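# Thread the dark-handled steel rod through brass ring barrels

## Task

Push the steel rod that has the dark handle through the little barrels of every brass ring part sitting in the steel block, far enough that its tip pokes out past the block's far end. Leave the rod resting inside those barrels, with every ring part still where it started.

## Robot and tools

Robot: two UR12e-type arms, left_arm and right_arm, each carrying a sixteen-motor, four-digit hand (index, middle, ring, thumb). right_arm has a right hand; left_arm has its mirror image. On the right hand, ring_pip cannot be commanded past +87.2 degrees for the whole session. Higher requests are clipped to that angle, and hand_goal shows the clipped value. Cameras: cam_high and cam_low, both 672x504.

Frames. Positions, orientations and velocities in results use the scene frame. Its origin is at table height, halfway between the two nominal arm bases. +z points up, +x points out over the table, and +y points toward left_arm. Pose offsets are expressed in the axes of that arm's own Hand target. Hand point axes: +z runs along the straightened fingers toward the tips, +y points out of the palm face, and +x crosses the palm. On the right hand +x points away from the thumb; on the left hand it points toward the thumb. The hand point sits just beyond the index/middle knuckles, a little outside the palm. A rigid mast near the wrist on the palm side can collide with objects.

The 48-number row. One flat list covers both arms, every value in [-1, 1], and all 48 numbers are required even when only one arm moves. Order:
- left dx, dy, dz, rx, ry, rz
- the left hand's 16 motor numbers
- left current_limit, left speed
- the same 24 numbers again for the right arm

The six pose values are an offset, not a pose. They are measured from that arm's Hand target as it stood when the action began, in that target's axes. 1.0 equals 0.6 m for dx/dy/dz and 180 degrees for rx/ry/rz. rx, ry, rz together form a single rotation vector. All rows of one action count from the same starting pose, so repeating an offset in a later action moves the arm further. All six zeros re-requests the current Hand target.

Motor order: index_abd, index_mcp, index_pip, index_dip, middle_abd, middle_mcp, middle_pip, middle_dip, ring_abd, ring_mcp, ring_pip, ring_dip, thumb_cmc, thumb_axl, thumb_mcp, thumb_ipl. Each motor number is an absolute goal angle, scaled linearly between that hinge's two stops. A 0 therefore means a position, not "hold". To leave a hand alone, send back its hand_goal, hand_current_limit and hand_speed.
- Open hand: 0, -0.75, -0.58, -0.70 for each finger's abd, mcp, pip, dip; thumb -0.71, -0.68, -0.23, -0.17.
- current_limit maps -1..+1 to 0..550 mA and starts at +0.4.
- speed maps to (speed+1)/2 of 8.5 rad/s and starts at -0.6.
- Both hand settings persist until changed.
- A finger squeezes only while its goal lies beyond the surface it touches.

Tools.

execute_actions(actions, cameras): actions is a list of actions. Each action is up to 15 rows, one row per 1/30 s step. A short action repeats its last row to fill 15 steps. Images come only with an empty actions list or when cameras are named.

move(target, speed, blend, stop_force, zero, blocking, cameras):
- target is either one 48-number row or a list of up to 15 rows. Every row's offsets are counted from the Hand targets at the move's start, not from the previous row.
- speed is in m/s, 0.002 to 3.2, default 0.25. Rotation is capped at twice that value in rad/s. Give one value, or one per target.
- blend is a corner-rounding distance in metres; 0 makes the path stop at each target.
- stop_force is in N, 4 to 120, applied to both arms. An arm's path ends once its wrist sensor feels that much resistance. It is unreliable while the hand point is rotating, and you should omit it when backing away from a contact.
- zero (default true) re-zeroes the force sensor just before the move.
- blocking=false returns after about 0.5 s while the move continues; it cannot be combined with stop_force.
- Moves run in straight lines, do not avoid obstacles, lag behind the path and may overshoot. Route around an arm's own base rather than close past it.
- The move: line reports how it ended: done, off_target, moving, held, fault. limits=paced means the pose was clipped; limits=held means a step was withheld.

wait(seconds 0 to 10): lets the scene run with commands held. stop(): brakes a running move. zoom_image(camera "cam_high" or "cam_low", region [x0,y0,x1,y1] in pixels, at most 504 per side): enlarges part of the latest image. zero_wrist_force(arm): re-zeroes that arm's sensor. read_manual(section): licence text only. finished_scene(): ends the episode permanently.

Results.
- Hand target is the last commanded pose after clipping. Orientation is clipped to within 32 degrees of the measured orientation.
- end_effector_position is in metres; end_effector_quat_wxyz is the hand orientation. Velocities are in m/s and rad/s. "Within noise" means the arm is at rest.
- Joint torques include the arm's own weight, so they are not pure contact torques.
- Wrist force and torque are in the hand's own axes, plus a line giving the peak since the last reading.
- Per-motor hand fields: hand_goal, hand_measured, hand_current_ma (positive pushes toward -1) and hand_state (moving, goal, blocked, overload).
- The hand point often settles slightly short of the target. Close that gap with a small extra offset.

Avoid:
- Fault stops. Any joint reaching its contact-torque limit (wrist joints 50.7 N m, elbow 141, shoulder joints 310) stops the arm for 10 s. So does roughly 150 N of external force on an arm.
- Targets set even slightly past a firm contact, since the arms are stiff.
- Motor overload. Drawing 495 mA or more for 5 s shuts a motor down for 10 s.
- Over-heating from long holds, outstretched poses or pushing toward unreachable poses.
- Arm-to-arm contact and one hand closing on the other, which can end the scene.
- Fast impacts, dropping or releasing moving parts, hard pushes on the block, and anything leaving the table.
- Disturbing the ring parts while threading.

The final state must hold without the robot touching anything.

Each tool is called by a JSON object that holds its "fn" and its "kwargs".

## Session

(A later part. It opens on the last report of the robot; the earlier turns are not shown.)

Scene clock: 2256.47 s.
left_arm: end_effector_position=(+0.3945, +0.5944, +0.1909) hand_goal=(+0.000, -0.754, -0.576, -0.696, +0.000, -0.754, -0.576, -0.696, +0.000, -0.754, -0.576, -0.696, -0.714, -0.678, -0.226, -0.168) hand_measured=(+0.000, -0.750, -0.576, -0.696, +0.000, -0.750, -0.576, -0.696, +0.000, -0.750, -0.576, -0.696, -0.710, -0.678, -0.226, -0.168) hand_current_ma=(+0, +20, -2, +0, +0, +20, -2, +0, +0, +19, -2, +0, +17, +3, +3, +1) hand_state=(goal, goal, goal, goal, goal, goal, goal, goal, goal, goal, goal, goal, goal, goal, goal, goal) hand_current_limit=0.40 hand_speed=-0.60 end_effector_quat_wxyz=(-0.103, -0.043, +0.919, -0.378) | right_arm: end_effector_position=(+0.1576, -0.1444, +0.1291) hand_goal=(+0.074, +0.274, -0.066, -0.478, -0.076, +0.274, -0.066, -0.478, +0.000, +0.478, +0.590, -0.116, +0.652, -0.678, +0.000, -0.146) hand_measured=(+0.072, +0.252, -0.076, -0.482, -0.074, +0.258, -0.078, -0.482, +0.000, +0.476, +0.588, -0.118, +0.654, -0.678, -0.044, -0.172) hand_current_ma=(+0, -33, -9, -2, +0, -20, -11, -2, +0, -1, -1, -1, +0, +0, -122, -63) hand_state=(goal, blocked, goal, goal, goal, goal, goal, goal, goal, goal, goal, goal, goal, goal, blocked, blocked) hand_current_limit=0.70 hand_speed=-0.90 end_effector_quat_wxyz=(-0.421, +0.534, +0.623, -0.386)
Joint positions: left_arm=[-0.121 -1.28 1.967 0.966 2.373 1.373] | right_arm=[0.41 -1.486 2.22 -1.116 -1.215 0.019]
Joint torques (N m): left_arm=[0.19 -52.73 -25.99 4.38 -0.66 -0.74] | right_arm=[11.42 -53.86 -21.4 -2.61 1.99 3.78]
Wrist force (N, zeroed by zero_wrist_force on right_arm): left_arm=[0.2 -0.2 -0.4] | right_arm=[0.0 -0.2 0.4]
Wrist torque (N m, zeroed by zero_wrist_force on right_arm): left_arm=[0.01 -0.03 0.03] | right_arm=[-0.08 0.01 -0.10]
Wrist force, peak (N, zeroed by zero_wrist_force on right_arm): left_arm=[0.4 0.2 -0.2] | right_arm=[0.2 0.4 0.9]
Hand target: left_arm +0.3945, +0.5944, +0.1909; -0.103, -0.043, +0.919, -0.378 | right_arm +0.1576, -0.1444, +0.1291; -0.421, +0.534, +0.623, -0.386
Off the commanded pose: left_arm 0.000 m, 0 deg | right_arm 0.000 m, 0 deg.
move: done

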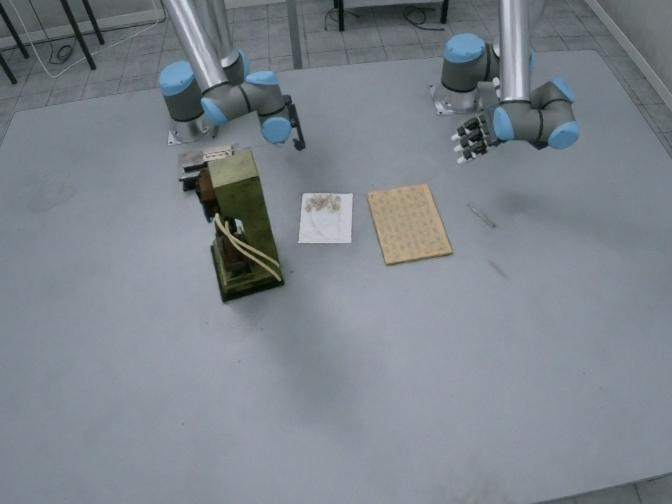

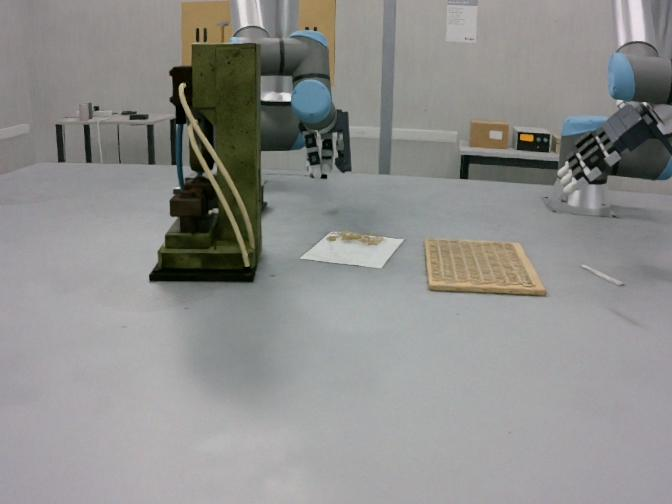

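{"fn": "move", "kwargs": {"target": [0,0,0,0,0,0,0,-0.754,-0.576,-0.696,0,-0.754,-0.576,-0.696,0,-0.754,-0.576,-0.696,-0.714,-0.678,-0.226,-0.168,0.4,-0.6,-0.00009,0.0004,-0.00109,0,0,0,0.075,0.274,-0.0657,-0.4783,-0.075,0.274,-0.0657,-0.4783,0,0.479,0.591,-0.116,0.653,-0.678,0.0,-0.146,0.7,-0.9], "speed": 0.01}}

{"fn": "move", "kwargs": {"target": [0,0,0,0,0,0,0,-0.754,-0.576,-0.696,0,-0.754,-0.576,-0.696,0,-0.754,-0.576,-0.696,-0.714,-0.678,-0.226,-0.168,0.4,-0.6,-0.00166,-0.00018,-0.00005,0,0,0,0.075,0.274,-0.0657,-0.4783,-0.075,0.274,-0.0657,-0.4783,0,0.479,0.591,-0.116,0.653,-0.678,0.0,-0.146,0.7,-0.9], "speed": 0.01, "stop_force": 4}}

{"fn": "move", "kwargs": {"target": [0,0,0,0,0,0,0,-0.754,-0.576,-0.696,0,-0.754,-0.576,-0.696,0,-0.754,-0.576,-0.696,-0.714,-0.678,-0.226,-0.168,0.4,-0.6,-0.00166,-0.00018,-0.00005,0,0,0,0.075,0.274,-0.0657,-0.4783,-0.075,0.274,-0.0657,-0.4783,0,0.479,0.591,-0.116,0.653,-0.678,0.0,-0.146,0.7,-0.9], "speed": 0.01, "stop_force": 4}}

{"fn": "move", "kwargs": {"target": [0,0,0,0,0,0,0,-0.754,-0.576,-0.696,0,-0.754,-0.576,-0.696,0,-0.754,-0.576,-0.696,-0.714,-0.678,-0.226,-0.168,0.4,-0.6,-0.00166,-0.00018,-0.00005,0,0,0,0.075,0.274,-0.0657,-0.4783,-0.075,0.274,-0.0657,-0.4783,0,0.479,0.591,-0.116,0.653,-0.678,0.0,-0.146,0.7,-0.9], "speed": 0.01, "stop_force": 4, "cameras": ["cam_high", "cam_low"]}}

{"fn": "zoom_image", "kwargs": {"camera": "cam_high", "region": [218, 142, 240, 158]}}

{"fn": "zoom_image", "kwargs": {"camera": "cam_low", "region": [256, 160, 316, 190]}}

Scene clock: 2294.07 s.
left_arm: end_effector_position=(+0.3945, +0.5944, +0.1909) hand_goal=(+0.000, -0.754, -0.576, -0.696, +0.000, -0.754, -0.576, -0.696, +0.000, -0.754, -0.576, -0.696, -0.714, -0.678, -0.226, -0.168) hand_measured=(+0.000, -0.750, -0.576, -0.696, +0.000, -0.750, -0.576, -0.696, +0.000, -0.750, -0.576, -0.696, -0.710, -0.678, -0.226, -0.168) hand_current_ma=(+0, +20, -2, +0, +0, +20, -2, +0, +0, +19, -2, +0, +17, +3, +3, +1) hand_state=(goal, goal, goal, goal, goal, goal, goal, goal, goal, goal, goal, goal, goal, goal, goal, goal) hand_current_limit=0.40 hand_speed=-0.60 end_effector_quat_wxyz=(-0.103, -0.043, +0.919, -0.378) | right_arm: end_effector_position=(+0.1582, -0.1444, +0.1291) hand_goal=(+0.074, +0.274, -0.066, -0.478, -0.076, +0.274, -0.066, -0.478, +0.000, +0.478, +0.590, -0.116, +0.652, -0.678, +0.000, -0.146) hand_measured=(+0.072, +0.252, -0.076, -0.482, -0.074, +0.258, -0.078, -0.482, +0.000, +0.476, +0.588, -0.118, +0.654, -0.678, -0.044, -0.172) hand_current_ma=(+0, -33, -9, -2, +0, -20, -11, -2, +0, -1, -1, -1, +0, +0, -122, -63) hand_state=(goal, blocked, goal, goal, goal, goal, goal, goal, goal, goal, goal, goal, goal, goal, blocked, blocked) hand_current_limit=0.70 hand_speed=-0.90 end_effector_quat_wxyz=(-0.421, +0.534, +0.623, -0.386)
Joint positions: left_arm=[-0.121 -1.28 1.967 0.966 2.373 1.373] | right_arm=[0.409 -1.485 2.22 -1.116 -1.216 0.019]
Joint torques (N m): left_arm=[1.41 -51.82 -25.72 4.72 0.08 -0.77] | right_arm=[-10.82 -29.59 -35.88 2.73 -1.61 -3.16]
Wrist force (N, zeroed by zero_wrist_force on right_arm): left_arm=[0.0 0.1 -0.3] | right_arm=[-0.2 0.2 0.6]
Wrist torque (N m, zeroed by zero_wrist_force on right_arm): left_arm=[0.04 -0.01 0.00] | right_arm=[-0.05 0.05 -0.12]
Wrist force, peak (N, zeroed by zero_wrist_force on right_arm): left_arm=[0.0 -0.3 -0.5] | right_arm=[-0.1 0.0 1.0]
Hand target: left_arm +0.3945, +0.5944, +0.1909; -0.103, -0.043, +0.919, -0.378 | right_arm +0.1583, -0.1444, +0.1291; -0.421, +0.534, +0.623, -0.386
Off the commanded pose: left_arm 0.000 m, 0 deg | right_arm 0.000 m, 0 deg.
move: done

Scene clock: 2295.30 s.
left_arm: end_effector_position=(+0.3945, +0.5944, +0.1909) hand_goal=(+0.000, -0.754, -0.576, -0.696, +0.000, -0.754, -0.576, -0.696, +0.000, -0.754, -0.576, -0.696, -0.714, -0.678, -0.226, -0.168) hand_measured=(+0.000, -0.750, -0.576, -0.696, +0.000, -0.750, -0.576, -0.696, +0.000, -0.750, -0.576, -0.696, -0.710, -0.678, -0.226, -0.168) hand_current_ma=(+0, +20, -2, +0, +0, +20, -2, +0, +0, +19, -2, +0, +17, +3, +3, +1) hand_state=(goal, goal, goal, goal, goal, goal, goal, goal, goal, goal, goal, goal, goal, goal, goal, goal) hand_current_limit=0.40 hand_speed=-0.60 end_effector_quat_wxyz=(-0.103, -0.043, +0.919, -0.378) | right_arm: end_effector_position=(+0.1583, -0.1454, +0.1291) hand_goal=(+0.074, +0.274, -0.066, -0.478, -0.076, +0.274, -0.066, -0.478, +0.000, +0.478, +0.590, -0.116, +0.652, -0.678, +0.000, -0.146) hand_measured=(+0.072, +0.252, -0.076, -0.482, -0.074, +0.258, -0.078, -0.482, +0.000, +0.476, +0.588, -0.118, +0.654, -0.678, -0.044, -0.172) hand_current_ma=(+0, -33, -9, -2, +0, -20, -11, -2, +0, -1, -1, -1, +0, +0, -121, -63) hand_state=(goal, blocked, goal, goal, goal, goal, goal, goal, goal, goal, goal, goal, goal, goal, blocked, blocked) hand_current_limit=0.70 hand_speed=-0.90 end_effector_quat_wxyz=(-0.421, +0.534, +0.623, -0.386)
Joint positions: left_arm=[-0.121 -1.28 1.967 0.966 2.373 1.373] | right_arm=[0.407 -1.486 2.221 -1.115 -1.218 0.018]
Joint torques (N m): left_arm=[-0.62 -50.06 -24.52 4.54 -0.44 -0.64] | right_arm=[-9.94 -55.14 -22.13 2.78 -1.78 -3.1]
Wrist force (N, zeroed by zero_wrist_force on right_arm): left_arm=[0.3 0.0 -0.2] | right_arm=[-0.4 0.0 0.8]
Wrist torque (N m, zeroed by zero_wrist_force on right_arm): left_arm=[0.02 -0.03 0.02] | right_arm=[-0.10 0.08 0.01]
Wrist force, peak (N, zeroed by zero_wrist_force on right_arm): left_arm=[0.3 -0.1 -0.6] | right_arm=[-0.5 0.4 0.7]
Hand target: left_arm +0.3945, +0.5944, +0.1909; -0.103, -0.043, +0.919, -0.378 | right_arm +0.1583, -0.1454, +0.1291; -0.421, +0.534, +0.623, -0.386
Off the commanded pose: left_arm 0.000 m, 0 deg | right_arm 0.000 m, 0 deg.
move: done

Scene clock: 2296.53 s.
left_arm: end_effector_position=(+0.3945, +0.5944, +0.1909) hand_goal=(+0.000, -0.754, -0.576, -0.696, +0.000, -0.754, -0.576, -0.696, +0.000, -0.754, -0.576, -0.696, -0.714, -0.678, -0.226, -0.168) hand_measured=(+0.000, -0.750, -0.576, -0.696, +0.000, -0.750, -0.576, -0.696, +0.000, -0.750, -0.576, -0.696, -0.710, -0.678, -0.226, -0.168) hand_current_ma=(+0, +20, -2, +0, +0, +20, -2, +0, +0, +19, -2, +0, +17, +3, +3, +1) hand_state=(goal, goal, goal, goal, goal, goal, goal, goal, goal, goal, goal, goal, goal, goal, goal, goal) hand_current_limit=0.40 hand_speed=-0.60 end_effector_quat_wxyz=(-0.103, -0.043, +0.919, -0.378) | right_arm: end_effector_position=(+0.1584, -0.1464, +0.1291) hand_goal=(+0.074, +0.274, -0.066, -0.478, -0.076, +0.274, -0.066, -0.478, +0.000, +0.478, +0.590, -0.116, +0.652, -0.678, +0.000, -0.146) hand_measured=(+0.072, +0.252, -0.076, -0.482, -0.074, +0.258, -0.078, -0.482, +0.000, +0.476, +0.588, -0.118, +0.654, -0.678, -0.044, -0.172) hand_current_ma=(+0, -33, -9, -2, +0, -20, -11, -2, +0, -1, -1, -1, +0, +0, -121, -63) hand_state=(goal, blocked, goal, goal, goal, goal, goal, goal, goal, goal, goal, goal, goal, goal, blocked, blocked) hand_current_limit=0.70 hand_speed=-0.90 end_effector_quat_wxyz=(-0.421, +0.534, +0.623, -0.386)
Joint positions: left_arm=[-0.121 -1.28 1.967 0.966 2.373 1.373] | right_arm=[0.406 -1.487 2.222 -1.115 -1.219 0.017]
Joint torques (N m): left_arm=[1 -52.23 -24.73 4.35 0.02 -0.67] | right_arm=[-9.37 -54.98 -22.03 2.69 -1.73 -3.17]
Wrist force (N, zeroed by zero_wrist_force on right_arm): left_arm=[0.3 0.1 0.0] | right_arm=[0.1 0.1 0.9]
Wrist torque (N m, zeroed by zero_wrist_force on right_arm): left_arm=[0.01 -0.04 0.02] | right_arm=[-0.09 0.01 0.06]
Wrist force, peak (N, zeroed by zero_wrist_force on right_arm): left_arm=[0.2 -0.1 -0.7] | right_arm=[-0.1 0.3 0.8]
Hand target: left_arm +0.3945, +0.5944, +0.1909; -0.103, -0.043, +0.919, -0.378 | right_arm +0.1584, -0.1464, +0.1291; -0.421, +0.534, +0.623, -0.386
Off the commanded pose: left_arm 0.000 m, 0 deg | right_arm 0.000 m, 0 deg.
move: done

Scene clock: 2297.77 s.
left_arm: end_effector_position=(+0.3945, +0.5944, +0.1909) hand_goal=(+0.000, -0.754, -0.576, -0.696, +0.000, -0.754, -0.576, -0.696, +0.000, -0.754, -0.576, -0.696, -0.714, -0.678, -0.226, -0.168) hand_measured=(+0.000, -0.750, -0.576, -0.696, +0.000, -0.750, -0.576, -0.696, +0.000, -0.750, -0.576, -0.696, -0.710, -0.678, -0.226, -0.168) hand_current_ma=(+0, +20, -2, +0, +0, +20, -2, +0, +0, +19, -2, +0, +17, +3, +3, +1) hand_state=(goal, goal, goal, goal, goal, goal, goal, goal, goal, goal, goal, goal, goal, goal, goal, goal) hand_current_limit=0.40 hand_speed=-0.60 end_effector_quat_wxyz=(-0.103, -0.043, +0.919, -0.378) | right_arm: end_effector_position=(+0.1585, -0.1474, +0.1291) hand_goal=(+0.074, +0.274, -0.066, -0.478, -0.076, +0.274, -0.066, -0.478, +0.000, +0.478, +0.590, -0.116, +0.652, -0.678, +0.000, -0.146) hand_measured=(+0.072, +0.252, -0.076, -0.482, -0.074, +0.258, -0.078, -0.482, +0.000, +0.476, +0.588, -0.118, +0.654, -0.678, -0.044, -0.172) hand_current_ma=(+0, -33, -9, -2, +0, -20, -11, -2, +0, -1, -1, -1, +0, +0, -121, -63) hand_state=(goal, blocked, goal, goal, goal, goal, goal, goal, goal, goal, goal, goal, goal, goal, blocked, blocked) hand_current_limit=0.70 hand_speed=-0.90 end_effector_quat_wxyz=(-0.421, +0.534, +0.623, -0.386)
Joint positions: left_arm=[-0.121 -1.28 1.967 0.966 2.373 1.373] | right_arm=[0.404 -1.488 2.223 -1.115 -1.221 0.016]
Joint torques (N m): left_arm=[-0.26 -52.66 -25.61 4.71 0.04 -0.87] | right_arm=[-9.86 -55.95 -22.74 2.86 -1.9 -3.14]
Wrist force (N, zeroed by zero_wrist_force on right_arm): left_arm=[0.2 -0.2 -0.3] | right_arm=[0.1 -0.1 0.6]
Wrist torque (N m, zeroed by zero_wrist_force on right_arm): left_arm=[0.00 -0.04 0.03] | right_arm=[-0.09 0.01 0.05]
Wrist force, peak (N, zeroed by zero_wrist_force on right_arm): left_arm=[0.3 0.1 -0.4] | right_arm=[-0.2 -0.3 0.9]
Hand target: left_arm +0.3945, +0.5944, +0.1909; -0.103, -0.043, +0.919, -0.378 | right_arm +0.1585, -0.1474, +0.1291; -0.421, +0.534, +0.623, -0.386
Off the commanded pose: left_arm 0.000 m, 0 deg | right_arm 0.000 m, 0 deg.
move: done

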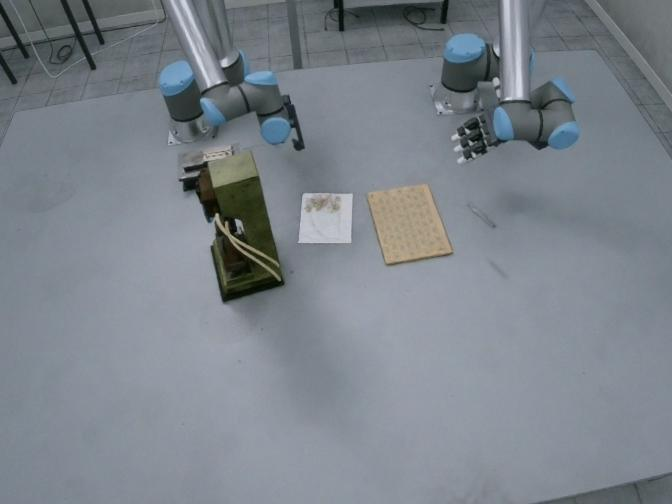

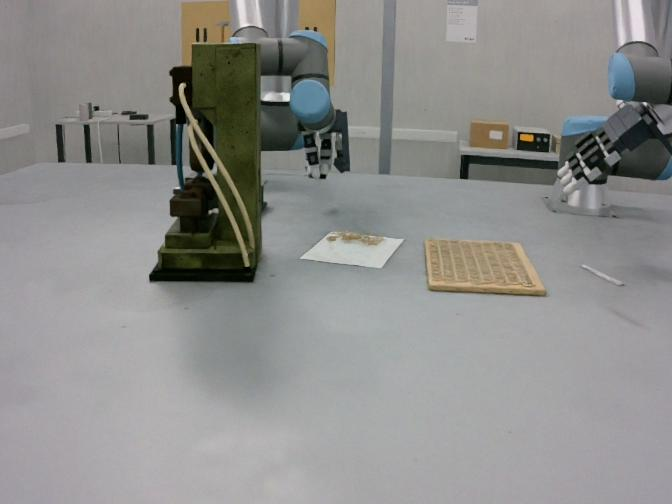

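Scaled by 22.909.

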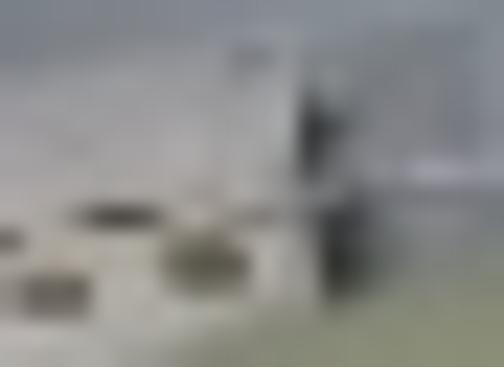

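Scaled by 8.400.

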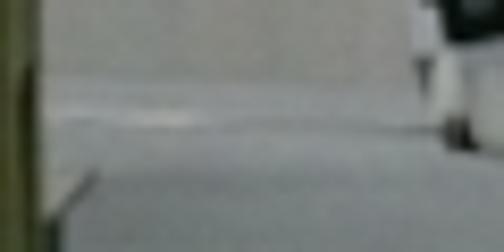

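{"fn": "move", "kwargs": {"target": [0,0,0,0,0,0,0,-0.754,-0.576,-0.696,0,-0.754,-0.576,-0.696,0,-0.754,-0.576,-0.696,-0.714,-0.678,-0.226,-0.168,0.4,-0.6,-0.00166,-0.00018,-0.00005,0,0,0,0.075,0.274,-0.0657,-0.4783,-0.075,0.274,-0.0657,-0.4783,0,0.479,0.591,-0.116,0.653,-0.678,0.0,-0.146,0.7,-0.9], "speed": 0.01, "stop_force": 4}}

{"fn": "move", "kwargs": {"target": [0,0,0,0,0,0,0,-0.754,-0.576,-0.696,0,-0.754,-0.576,-0.696,0,-0.754,-0.576,-0.696,-0.714,-0.678,-0.226,-0.168,0.4,-0.6,-0.00166,-0.00018,-0.00005,0,0,0,0.075,0.274,-0.0657,-0.4783,-0.075,0.274,-0.0657,-0.4783,0,0.479,0.591,-0.116,0.653,-0.678,0.0,-0.146,0.7,-0.9], "speed": 0.01, "stop_force": 4}}

{"fn": "move", "kwargs": {"target": [0,0,0,0,0,0,0,-0.754,-0.576,-0.696,0,-0.754,-0.576,-0.696,0,-0.754,-0.576,-0.696,-0.714,-0.678,-0.226,-0.168,0.4,-0.6,-0.00166,-0.00018,-0.00005,0,0,0,0.075,0.274,-0.0657,-0.4783,-0.075,0.274,-0.0657,-0.4783,0,0.479,0.591,-0.116,0.653,-0.678,0.0,-0.146,0.7,-0.9], "speed": 0.01, "stop_force": 4}}

{"fn": "move", "kwargs": {"target": [0,0,0,0,0,0,0,-0.754,-0.576,-0.696,0,-0.754,-0.576,-0.696,0,-0.754,-0.576,-0.696,-0.714,-0.678,-0.226,-0.168,0.4,-0.6,-0.00166,-0.00018,-0.00005,0,0,0,0.075,0.274,-0.0657,-0.4783,-0.075,0.274,-0.0657,-0.4783,0,0.479,0.591,-0.116,0.653,-0.678,0.0,-0.146,0.7,-0.9], "speed": 0.01, "stop_force": 4, "cameras": ["cam_high", "cam_low"]}}

{"fn": "zoom_image", "kwargs": {"camera": "cam_high", "region": [218, 142, 240, 158]}}

{"fn": "zoom_image", "kwargs": {"camera": "cam_low", "region": [256, 160, 316, 190]}}

Scene clock: 2321.90 s.
left_arm: end_effector_position=(+0.3945, +0.5944, +0.1909) hand_goal=(+0.000, -0.754, -0.576, -0.696, +0.000, -0.754, -0.576, -0.696, +0.000, -0.754, -0.576, -0.696, -0.714, -0.678, -0.226, -0.168) hand_measured=(+0.000, -0.750, -0.576, -0.696, +0.000, -0.750, -0.576, -0.696, +0.000, -0.750, -0.576, -0.696, -0.710, -0.678, -0.226, -0.168) hand_current_ma=(+0, +20, -2, +0, +0, +20, -2, +0, +0, +19, -2, +0, +17, +3, +3, +1) hand_state=(goal, goal, goal, goal, goal, goal, goal, goal, goal, goal, goal, goal, goal, goal, goal, goal) hand_current_limit=0.40 hand_speed=-0.60 end_effector_quat_wxyz=(-0.103, -0.043, +0.919, -0.378) | right_arm: end_effector_position=(+0.1585, -0.1484, +0.1291) hand_goal=(+0.074, +0.274, -0.066, -0.478, -0.076, +0.274, -0.066, -0.478, +0.000, +0.478, +0.590, -0.116, +0.652, -0.678, +0.000, -0.146) hand_measured=(+0.072, +0.252, -0.076, -0.482, -0.074, +0.258, -0.078, -0.482, +0.000, +0.476, +0.588, -0.118, +0.654, -0.678, -0.044, -0.172) hand_current_ma=(+0, -33, -9, -2, +0, -20, -11, -2, +0, -1, -1, -1, +0, +0, -121, -63) hand_state=(goal, blocked, goal, goal, goal, goal, goal, goal, goal, goal, goal, goal, goal, goal, blocked, blocked) hand_current_limit=0.70 hand_speed=-0.90 end_effector_quat_wxyz=(-0.421, +0.534, +0.623, -0.386)
Joint positions: left_arm=[-0.121 -1.28 1.967 0.966 2.373 1.373] | right_arm=[0.402 -1.489 2.224 -1.115 -1.223 0.016]
Joint torques (N m): left_arm=[-0.28 -50.25 -24.62 4.71 -0.02 -0.77] | right_arm=[-10.45 -54.44 -22.71 2.9 -1.89 -2.97]
Wrist force (N, zeroed by zero_wrist_force on right_arm): left_arm=[0.3 -0.1 -0.4] | right_arm=[-0.4 0.1 0.4]
Wrist torque (N m, zeroed by zero_wrist_force on right_arm): left_arm=[0.02 -0.05 0.03] | right_arm=[-0.05 0.08 0.02]
Wrist force, peak (N, zeroed by zero_wrist_force on right_arm): left_arm=[0.3 0.0 -0.6] | right_arm=[-0.1 0.3 1.0]
Hand target: left_arm +0.3945, +0.5944, +0.1909; -0.103, -0.043, +0.919, -0.378 | right_arm +0.1585, -0.1484, +0.1291; -0.421, +0.534, +0.623, -0.386
Off the commanded pose: left_arm 0.000 m, 0 deg | right_arm 0.000 m, 0 deg.
move: done

Scene clock: 2323.13 s.
left_arm: end_effector_position=(+0.3945, +0.5944, +0.1909) hand_goal=(+0.000, -0.754, -0.576, -0.696, +0.000, -0.754, -0.576, -0.696, +0.000, -0.754, -0.576, -0.696, -0.714, -0.678, -0.226, -0.168) hand_measured=(+0.000, -0.750, -0.576, -0.696, +0.000, -0.750, -0.576, -0.696, +0.000, -0.750, -0.576, -0.696, -0.710, -0.678, -0.226, -0.168) hand_current_ma=(+0, +20, -2, +0, +0, +20, -2, +0, +0, +19, -2, +0, +17, +3, +3, +1) hand_state=(goal, goal, goal, goal, goal, goal, goal, goal, goal, goal, goal, goal, goal, goal, goal, goal) hand_current_limit=0.40 hand_speed=-0.60 end_effector_quat_wxyz=(-0.103, -0.043, +0.919, -0.378) | right_arm: end_effector_position=(+0.1586, -0.1494, +0.1291) hand_goal=(+0.074, +0.274, -0.066, -0.478, -0.076, +0.274, -0.066, -0.478, +0.000, +0.478, +0.590, -0.116, +0.652, -0.678, +0.000, -0.146) hand_measured=(+0.072, +0.252, -0.076, -0.482, -0.074, +0.258, -0.078, -0.482, +0.000, +0.476, +0.588, -0.118, +0.654, -0.678, -0.044, -0.172) hand_current_ma=(+0, -33, -9, -2, +0, -20, -11, -2, +0, -1, -1, -1, +0, +0, -121, -63) hand_state=(goal, blocked, goal, goal, goal, goal, goal, goal, goal, goal, goal, goal, goal, goal, blocked, blocked) hand_current_limit=0.70 hand_speed=-0.90 end_effector_quat_wxyz=(-0.421, +0.534, +0.623, -0.386)
Joint positions: left_arm=[-0.121 -1.28 1.967 0.966 2.373 1.373] | right_arm=[0.4 -1.49 2.225 -1.115 -1.224 0.015]
Joint torques (N m): left_arm=[0.11 -50.2 -24.73 4.51 -0.05 -0.75] | right_arm=[-10.21 -55.09 -22.51 2.67 -1.68 -3.08]
Wrist force (N, zeroed by zero_wrist_force on right_arm): left_arm=[0.1 0.2 -0.3] | right_arm=[0.0 0.0 0.5]
Wrist torque (N m, zeroed by zero_wrist_force on right_arm): left_arm=[0.05 -0.02 0.01] | right_arm=[-0.07 0.02 0.05]
Wrist force, peak (N, zeroed by zero_wrist_force on right_arm): left_arm=[0.2 -0.3 -0.6] | right_arm=[-0.1 0.4 1.0]
Hand target: left_arm +0.3945, +0.5944, +0.1909; -0.103, -0.043, +0.919, -0.378 | right_arm +0.1586, -0.1494, +0.1291; -0.421, +0.534, +0.623, -0.386
Off the commanded pose: left_arm 0.000 m, 0 deg | right_arm 0.000 m, 0 deg.
move: done

Scene clock: 2324.37 s.
left_arm: end_effector_position=(+0.3945, +0.5944, +0.1909) hand_goal=(+0.000, -0.754, -0.576, -0.696, +0.000, -0.754, -0.576, -0.696, +0.000, -0.754, -0.576, -0.696, -0.714, -0.678, -0.226, -0.168) hand_measured=(+0.000, -0.750, -0.576, -0.696, +0.000, -0.750, -0.576, -0.696, +0.000, -0.750, -0.576, -0.696, -0.710, -0.678, -0.226, -0.168) hand_current_ma=(+0, +20, -2, +0, +0, +20, -2, +0, +0, +19, -2, +0, +17, +3, +3, +1) hand_state=(goal, goal, goal, goal, goal, goal, goal, goal, goal, goal, goal, goal, goal, goal, goal, goal) hand_current_limit=0.40 hand_speed=-0.60 end_effector_quat_wxyz=(-0.103, -0.043, +0.919, -0.378) | right_arm: end_effector_position=(+0.1587, -0.1504, +0.1291) hand_goal=(+0.074, +0.274, -0.066, -0.478, -0.076, +0.274, -0.066, -0.478, +0.000, +0.478, +0.590, -0.116, +0.652, -0.678, +0.000, -0.146) hand_measured=(+0.072, +0.252, -0.076, -0.482, -0.074, +0.258, -0.078, -0.482, +0.000, +0.476, +0.588, -0.118, +0.654, -0.678, -0.044, -0.172) hand_current_ma=(+0, -33, -9, -2, +0, -20, -11, -2, +0, -1, -1, -1, +0, +0, -121, -63) hand_state=(goal, blocked, goal, goal, goal, goal, goal, goal, goal, goal, goal, goal, goal, goal, blocked, blocked) hand_current_limit=0.70 hand_speed=-0.90 end_effector_quat_wxyz=(-0.421, +0.534, +0.623, -0.386)
Joint positions: left_arm=[-0.121 -1.28 1.967 0.966 2.373 1.373] | right_arm=[0.398 -1.491 2.226 -1.115 -1.226 0.014]
Joint torques (N m): left_arm=[0.81 -51.25 -25.81 4.53 -0.08 -0.64] | right_arm=[-8.97 -54.79 -22.29 2.76 -1.75 -3.33]
Wrist force (N, zeroed by zero_wrist_force on right_arm): left_arm=[0.4 -0.1 0.0] | right_arm=[-0.1 0.2 0.3]
Wrist torque (N m, zeroed by zero_wrist_force on right_arm): left_arm=[-0.01 -0.05 0.03] | right_arm=[-0.03 0.04 0.05]
Wrist force, peak (N, zeroed by zero_wrist_force on right_arm): left_arm=[0.3 0.2 -0.5] | right_arm=[0.3 -0.1 0.8]
Hand target: left_arm +0.3945, +0.5944, +0.1909; -0.103, -0.043, +0.919, -0.378 | right_arm +0.1587, -0.1504, +0.1291; -0.421, +0.534, +0.623, -0.386
Off the commanded pose: left_arm 0.000 m, 0 deg | right_arm 0.000 m, 0 deg.
move: done

Scene clock: 2325.60 s.
left_arm: end_effector_position=(+0.3945, +0.5944, +0.1909) hand_goal=(+0.000, -0.754, -0.576, -0.696, +0.000, -0.754, -0.576, -0.696, +0.000, -0.754, -0.576, -0.696, -0.714, -0.678, -0.226, -0.168) hand_measured=(+0.000, -0.750, -0.576, -0.696, +0.000, -0.750, -0.576, -0.696, +0.000, -0.750, -0.576, -0.696, -0.710, -0.678, -0.226, -0.168) hand_current_ma=(+0, +20, -2, +0, +0, +20, -2, +0, +0, +19, -2, +0, +17, +3, +3, +1) hand_state=(goal, goal, goal, goal, goal, goal, goal, goal, goal, goal, goal, goal, goal, goal, goal, goal) hand_current_limit=0.40 hand_speed=-0.60 end_effector_quat_wxyz=(-0.103, -0.043, +0.919, -0.378) | right_arm: end_effector_position=(+0.1587, -0.1514, +0.1291) hand_goal=(+0.074, +0.274, -0.066, -0.478, -0.076, +0.274, -0.066, -0.478, +0.000, +0.478, +0.590, -0.116, +0.652, -0.678, +0.000, -0.146) hand_measured=(+0.072, +0.252, -0.076, -0.482, -0.074, +0.258, -0.078, -0.482, +0.000, +0.476, +0.588, -0.118, +0.654, -0.678, -0.044, -0.172) hand_current_ma=(+0, -33, -9, -2, +0, -20, -11, -2, +0, -1, -1, -1, +0, +0, -121, -63) hand_state=(goal, blocked, goal, goal, goal, goal, goal, goal, goal, goal, goal, goal, goal, goal, blocked, blocked) hand_current_limit=0.70 hand_speed=-0.90 end_effector_quat_wxyz=(-0.421, +0.534, +0.623, -0.386)
Joint positions: left_arm=[-0.121 -1.28 1.967 0.966 2.373 1.373] | right_arm=[0.396 -1.491 2.227 -1.114 -1.228 0.013]
Joint torques (N m): left_arm=[0.97 -49.19 -25.13 4.24 0.05 -0.71] | right_arm=[-11.76 -55.34 -22.2 2.73 -1.92 -3.07]
Wrist force (N, zeroed by zero_wrist_force on right_arm): left_arm=[0.3 0.0 -0.7] | right_arm=[-0.3 0.0 0.8]
Wrist torque (N m, zeroed by zero_wrist_force on right_arm): left_arm=[0.06 -0.04 0.02] | right_arm=[-0.09 0.05 0.02]
Wrist force, peak (N, zeroed by zero_wrist_force on right_arm): left_arm=[0.3 0.0 -0.7] | right_arm=[-0.4 0.2 0.9]
Hand target: left_arm +0.3945, +0.5944, +0.1909; -0.103, -0.043, +0.919, -0.378 | right_arm +0.1587, -0.1514, +0.1291; -0.421, +0.534, +0.623, -0.386
Off the commanded pose: left_arm 0.000 m, 0 deg | right_arm 0.000 m, 0 deg.
move: done

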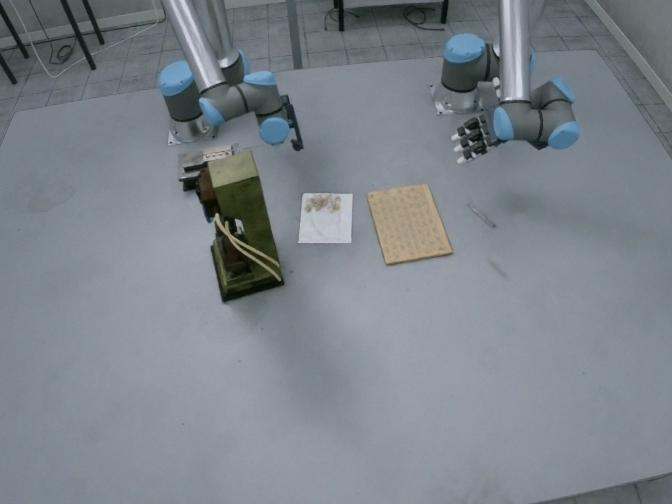

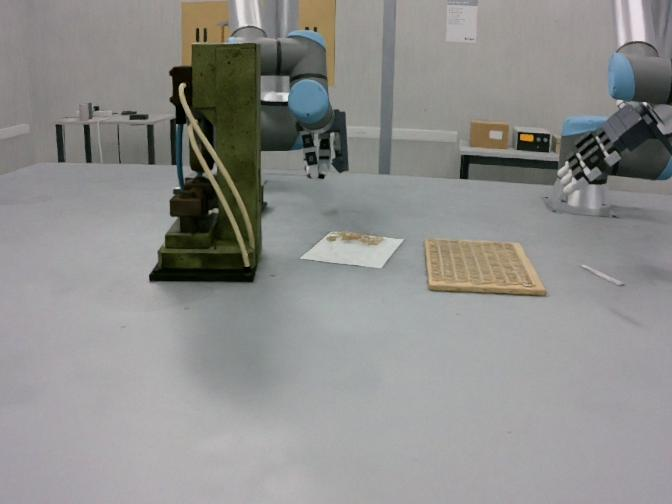

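Scaled by 22.909.

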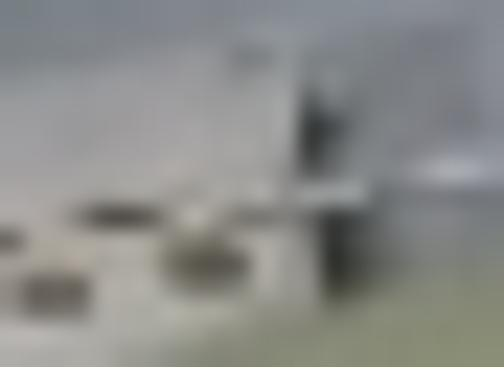

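Scaled by 8.400.

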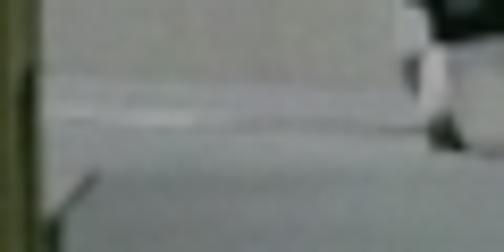

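{"fn": "move", "kwargs": {"target": [0,0,0,0,0,0,0,-0.754,-0.576,-0.696,0,-0.754,-0.576,-0.696,0,-0.754,-0.576,-0.696,-0.714,-0.678,-0.226,-0.168,0.4,-0.6,-0.00332,-0.00036,-0.0001,0,0,0,0.075,0.274,-0.0657,-0.4783,-0.075,0.274,-0.0657,-0.4783,0,0.479,0.591,-0.116,0.653,-0.678,0.0,-0.146,0.7,-0.9], "speed": 0.01, "stop_force": 4}}

{"fn": "move", "kwargs": {"target": [0,0,0,0,0,0,0,-0.754,-0.576,-0.696,0,-0.754,-0.576,-0.696,0,-0.754,-0.576,-0.696,-0.714,-0.678,-0.226,-0.168,0.4,-0.6,-0.00332,-0.00036,-0.0001,0,0,0,0.075,0.274,-0.0657,-0.4783,-0.075,0.274,-0.0657,-0.4783,0,0.479,0.591,-0.116,0.653,-0.678,0.0,-0.146,0.7,-0.9], "speed": 0.01, "stop_force": 4}}

{"fn": "move", "kwargs": {"target": [0,0,0,0,0,0,0,-0.754,-0.576,-0.696,0,-0.754,-0.576,-0.696,0,-0.754,-0.576,-0.696,-0.714,-0.678,-0.226,-0.168,0.4,-0.6,-0.00332,-0.00036,-0.0001,0,0,0,0.075,0.274,-0.0657,-0.4783,-0.075,0.274,-0.0657,-0.4783,0,0.479,0.591,-0.116,0.653,-0.678,0.0,-0.146,0.7,-0.9], "speed": 0.01, "stop_force": 4, "cameras": ["cam_high", "cam_low"]}}

{"fn": "zoom_image", "kwargs": {"camera": "cam_high", "region": [218, 142, 240, 158]}}

{"fn": "zoom_image", "kwargs": {"camera": "cam_low", "region": [256, 160, 316, 190]}}

Scene clock: 2353.23 s.
left_arm: end_effector_position=(+0.3945, +0.5944, +0.1909) hand_goal=(+0.000, -0.754, -0.576, -0.696, +0.000, -0.754, -0.576, -0.696, +0.000, -0.754, -0.576, -0.696, -0.714, -0.678, -0.226, -0.168) hand_measured=(+0.000, -0.750, -0.576, -0.696, +0.000, -0.750, -0.576, -0.696, +0.000, -0.750, -0.576, -0.696, -0.710, -0.678, -0.226, -0.168) hand_current_ma=(+0, +20, -2, +0, +0, +20, -2, +0, +0, +19, -2, +0, +17, +3, +3, +1) hand_state=(goal, goal, goal, goal, goal, goal, goal, goal, goal, goal, goal, goal, goal, goal, goal, goal) hand_current_limit=0.40 hand_speed=-0.60 end_effector_quat_wxyz=(-0.103, -0.043, +0.919, -0.378) | right_arm: end_effector_position=(+0.1589, -0.1534, +0.1291) hand_goal=(+0.074, +0.274, -0.066, -0.478, -0.076, +0.274, -0.066, -0.478, +0.000, +0.478, +0.590, -0.116, +0.652, -0.678, +0.000, -0.146) hand_measured=(+0.072, +0.252, -0.076, -0.482, -0.074, +0.258, -0.078, -0.482, +0.000, +0.476, +0.588, -0.118, +0.654, -0.678, -0.044, -0.172) hand_current_ma=(+0, -33, -9, -2, +0, -20, -11, -2, +0, -1, -1, -1, +0, +0, -121, -63) hand_state=(goal, blocked, goal, goal, goal, goal, goal, goal, goal, goal, goal, goal, goal, goal, blocked, blocked) hand_current_limit=0.70 hand_speed=-0.90 end_effector_quat_wxyz=(-0.421, +0.534, +0.623, -0.386)
Joint positions: left_arm=[-0.121 -1.28 1.967 0.966 2.373 1.373] | right_arm=[0.393 -1.493 2.229 -1.114 -1.231 0.012]
Joint torques (N m): left_arm=[0.74 -50.68 -24.44 4.8 -0.14 -0.63] | right_arm=[-11.19 -54.57 -22.42 2.8 -1.89 -3.34]
Wrist force (N, zeroed by zero_wrist_force on right_arm): left_arm=[0.3 0.1 -0.2] | right_arm=[0.1 0.0 0.4]
Wrist torque (N m, zeroed by zero_wrist_force on right_arm): left_arm=[0.03 -0.04 0.02] | right_arm=[-0.05 0.02 0.06]
Wrist force, peak (N, zeroed by zero_wrist_force on right_arm): left_arm=[0.4 -0.1 -0.6] | right_arm=[-0.1 -0.1 1.0]
Hand target: left_arm +0.3945, +0.5944, +0.1909; -0.103, -0.043, +0.919, -0.378 | right_arm +0.1589, -0.1534, +0.1291; -0.421, +0.534, +0.623, -0.386
Off the commanded pose: left_arm 0.000 m, 0 deg | right_arm 0.000 m, 0 deg.
move: done

Scene clock: 2354.53 s.
left_arm: end_effector_position=(+0.3945, +0.5944, +0.1909) hand_goal=(+0.000, -0.754, -0.576, -0.696, +0.000, -0.754, -0.576, -0.696, +0.000, -0.754, -0.576, -0.696, -0.714, -0.678, -0.226, -0.168) hand_measured=(+0.000, -0.750, -0.576, -0.696, +0.000, -0.750, -0.576, -0.696, +0.000, -0.750, -0.576, -0.696, -0.710, -0.678, -0.226, -0.168) hand_current_ma=(+0, +20, -2, +0, +0, +20, -2, +0, +0, +19, -2, +0, +17, +3, +3, +1) hand_state=(goal, goal, goal, goal, goal, goal, goal, goal, goal, goal, goal, goal, goal, goal, goal, goal) hand_current_limit=0.40 hand_speed=-0.60 end_effector_quat_wxyz=(-0.103, -0.043, +0.919, -0.378) | right_arm: end_effector_position=(+0.1590, -0.1554, +0.1291) hand_goal=(+0.074, +0.274, -0.066, -0.478, -0.076, +0.274, -0.066, -0.478, +0.000, +0.478, +0.590, -0.116, +0.652, -0.678, +0.000, -0.146) hand_measured=(+0.072, +0.252, -0.076, -0.482, -0.074, +0.258, -0.078, -0.482, +0.000, +0.476, +0.588, -0.118, +0.654, -0.678, -0.044, -0.172) hand_current_ma=(+0, -33, -9, -2, +0, -20, -11, -2, +0, -1, -1, -1, +0, +0, -121, -63) hand_state=(goal, blocked, goal, goal, goal, goal, goal, goal, goal, goal, goal, goal, goal, goal, blocked, blocked) hand_current_limit=0.70 hand_speed=-0.90 end_effector_quat_wxyz=(-0.421, +0.534, +0.623, -0.386)
Joint positions: left_arm=[-0.121 -1.28 1.967 0.966 2.373 1.373] | right_arm=[0.389 -1.495 2.231 -1.114 -1.235 0.011]
Joint torques (N m): left_arm=[0.97 -52.54 -24.01 4.51 -0.21 -1.04] | right_arm=[-9.91 -54 -22.36 2.86 -2.02 -3.19]
Wrist force (N, zeroed by zero_wrist_force on right_arm): left_arm=[0.2 -0.3 -0.1] | right_arm=[-0.1 -0.2 0.5]
Wrist torque (N m, zeroed by zero_wrist_force on right_arm): left_arm=[-0.03 -0.02 0.02] | right_arm=[-0.09 0.03 0.04]
Wrist force, peak (N, zeroed by zero_wrist_force on right_arm): left_arm=[0.4 0.2 -0.5] | right_arm=[-0.2 0.0 1.0]
Hand target: left_arm +0.3945, +0.5944, +0.1909; -0.103, -0.043, +0.919, -0.378 | right_arm +0.1590, -0.1554, +0.1291; -0.421, +0.534, +0.623, -0.386
Off the commanded pose: left_arm 0.000 m, 0 deg | right_arm 0.000 m, 0 deg.
move: done

Scene clock: 2355.83 s.
left_arm: end_effector_position=(+0.3945, +0.5944, +0.1909) hand_goal=(+0.000, -0.754, -0.576, -0.696, +0.000, -0.754, -0.576, -0.696, +0.000, -0.754, -0.576, -0.696, -0.714, -0.678, -0.226, -0.168) hand_measured=(+0.000, -0.750, -0.576, -0.696, +0.000, -0.750, -0.576, -0.696, +0.000, -0.750, -0.576, -0.696, -0.710, -0.678, -0.226, -0.168) hand_current_ma=(+0, +20, -2, +0, +0, +20, -2, +0, +0, +19, -2, +0, +17, +3, +3, +1) hand_state=(goal, goal, goal, goal, goal, goal, goal, goal, goal, goal, goal, goal, goal, goal, goal, goal) hand_current_limit=0.40 hand_speed=-0.60 end_effector_quat_wxyz=(-0.103, -0.043, +0.919, -0.378) | right_arm: end_effector_position=(+0.1591, -0.1574, +0.1291) hand_goal=(+0.074, +0.274, -0.066, -0.478, -0.076, +0.274, -0.066, -0.478, +0.000, +0.478, +0.590, -0.116, +0.652, -0.678, +0.000, -0.146) hand_measured=(+0.072, +0.252, -0.076, -0.482, -0.074, +0.258, -0.078, -0.482, +0.000, +0.476, +0.588, -0.118, +0.654, -0.678, -0.044, -0.172) hand_current_ma=(+0, -33, -9, -2, +0, -20, -11, -2, +0, -1, -1, -1, +0, +0, -121, -63) hand_state=(goal, blocked, goal, goal, goal, goal, goal, goal, goal, goal, goal, goal, goal, goal, blocked, blocked) hand_current_limit=0.70 hand_speed=-0.90 end_effector_quat_wxyz=(-0.421, +0.534, +0.623, -0.386)
Joint positions: left_arm=[-0.121 -1.28 1.967 0.966 2.373 1.373] | right_arm=[0.385 -1.497 2.233 -1.114 -1.238 0.009]
Joint torques (N m): left_arm=[0.45 -50.91 -25.07 4.45 -0.22 -0.35] | right_arm=[-11.05 -53.24 -22.35 2.65 -1.83 -3.02]
Wrist force (N, zeroed by zero_wrist_force on right_arm): left_arm=[0.2 0.1 -0.2] | right_arm=[-0.1 0.1 0.5]
Wrist torque (N m, zeroed by zero_wrist_force on right_arm): left_arm=[0.03 -0.03 0.02] | right_arm=[-0.06 0.04 0.04]
Wrist force, peak (N, zeroed by zero_wrist_force on right_arm): left_arm=[0.2 -0.4 -0.5] | right_arm=[-0.4 -0.2 0.9]
Hand target: left_arm +0.3945, +0.5944, +0.1909; -0.103, -0.043, +0.919, -0.378 | right_arm +0.1591, -0.1574, +0.1291; -0.421, +0.534, +0.623, -0.386
Off the commanded pose: left_arm 0.000 m, 0 deg | right_arm 0.000 m, 0 deg.
move: done

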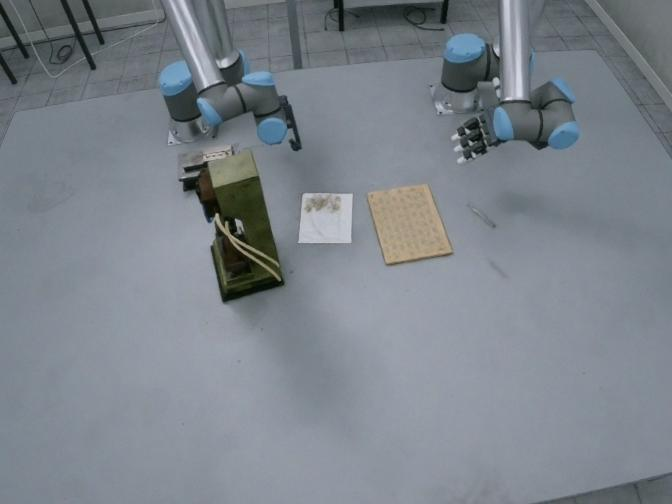

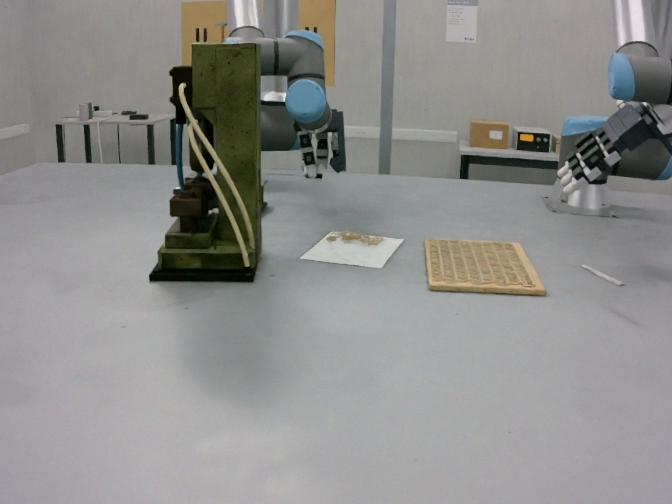

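Scaled by 22.909.

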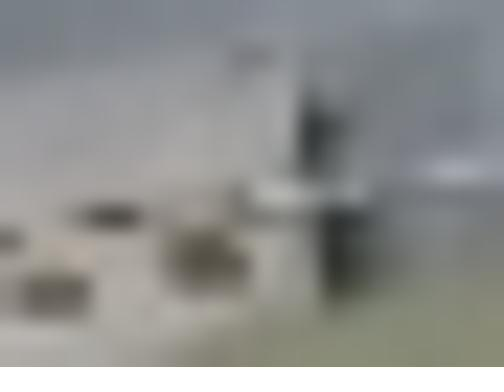

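Scaled by 8.400.

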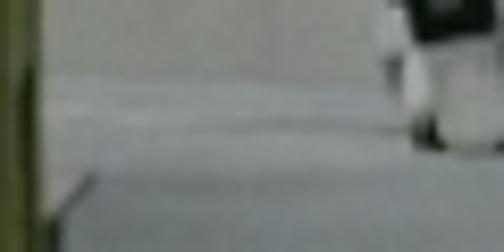

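{"fn": "zoom_image", "kwargs": {"camera": "cam_high", "region": [221, 145, 233, 155]}}

{"fn": "zoom_image", "kwargs": {"camera": "cam_high", "region": [200, 140, 240, 164]}}

Scaled by 42.000.

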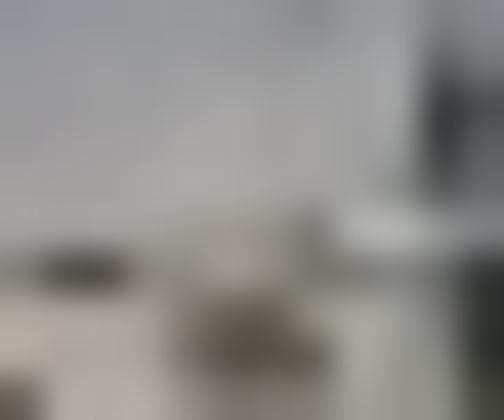

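Scaled by 12.600.

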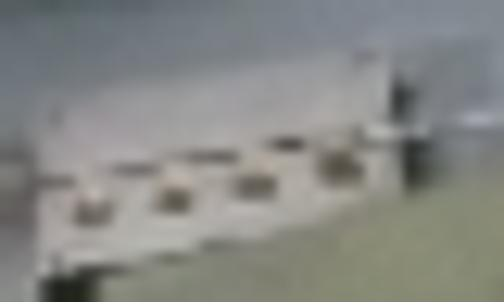

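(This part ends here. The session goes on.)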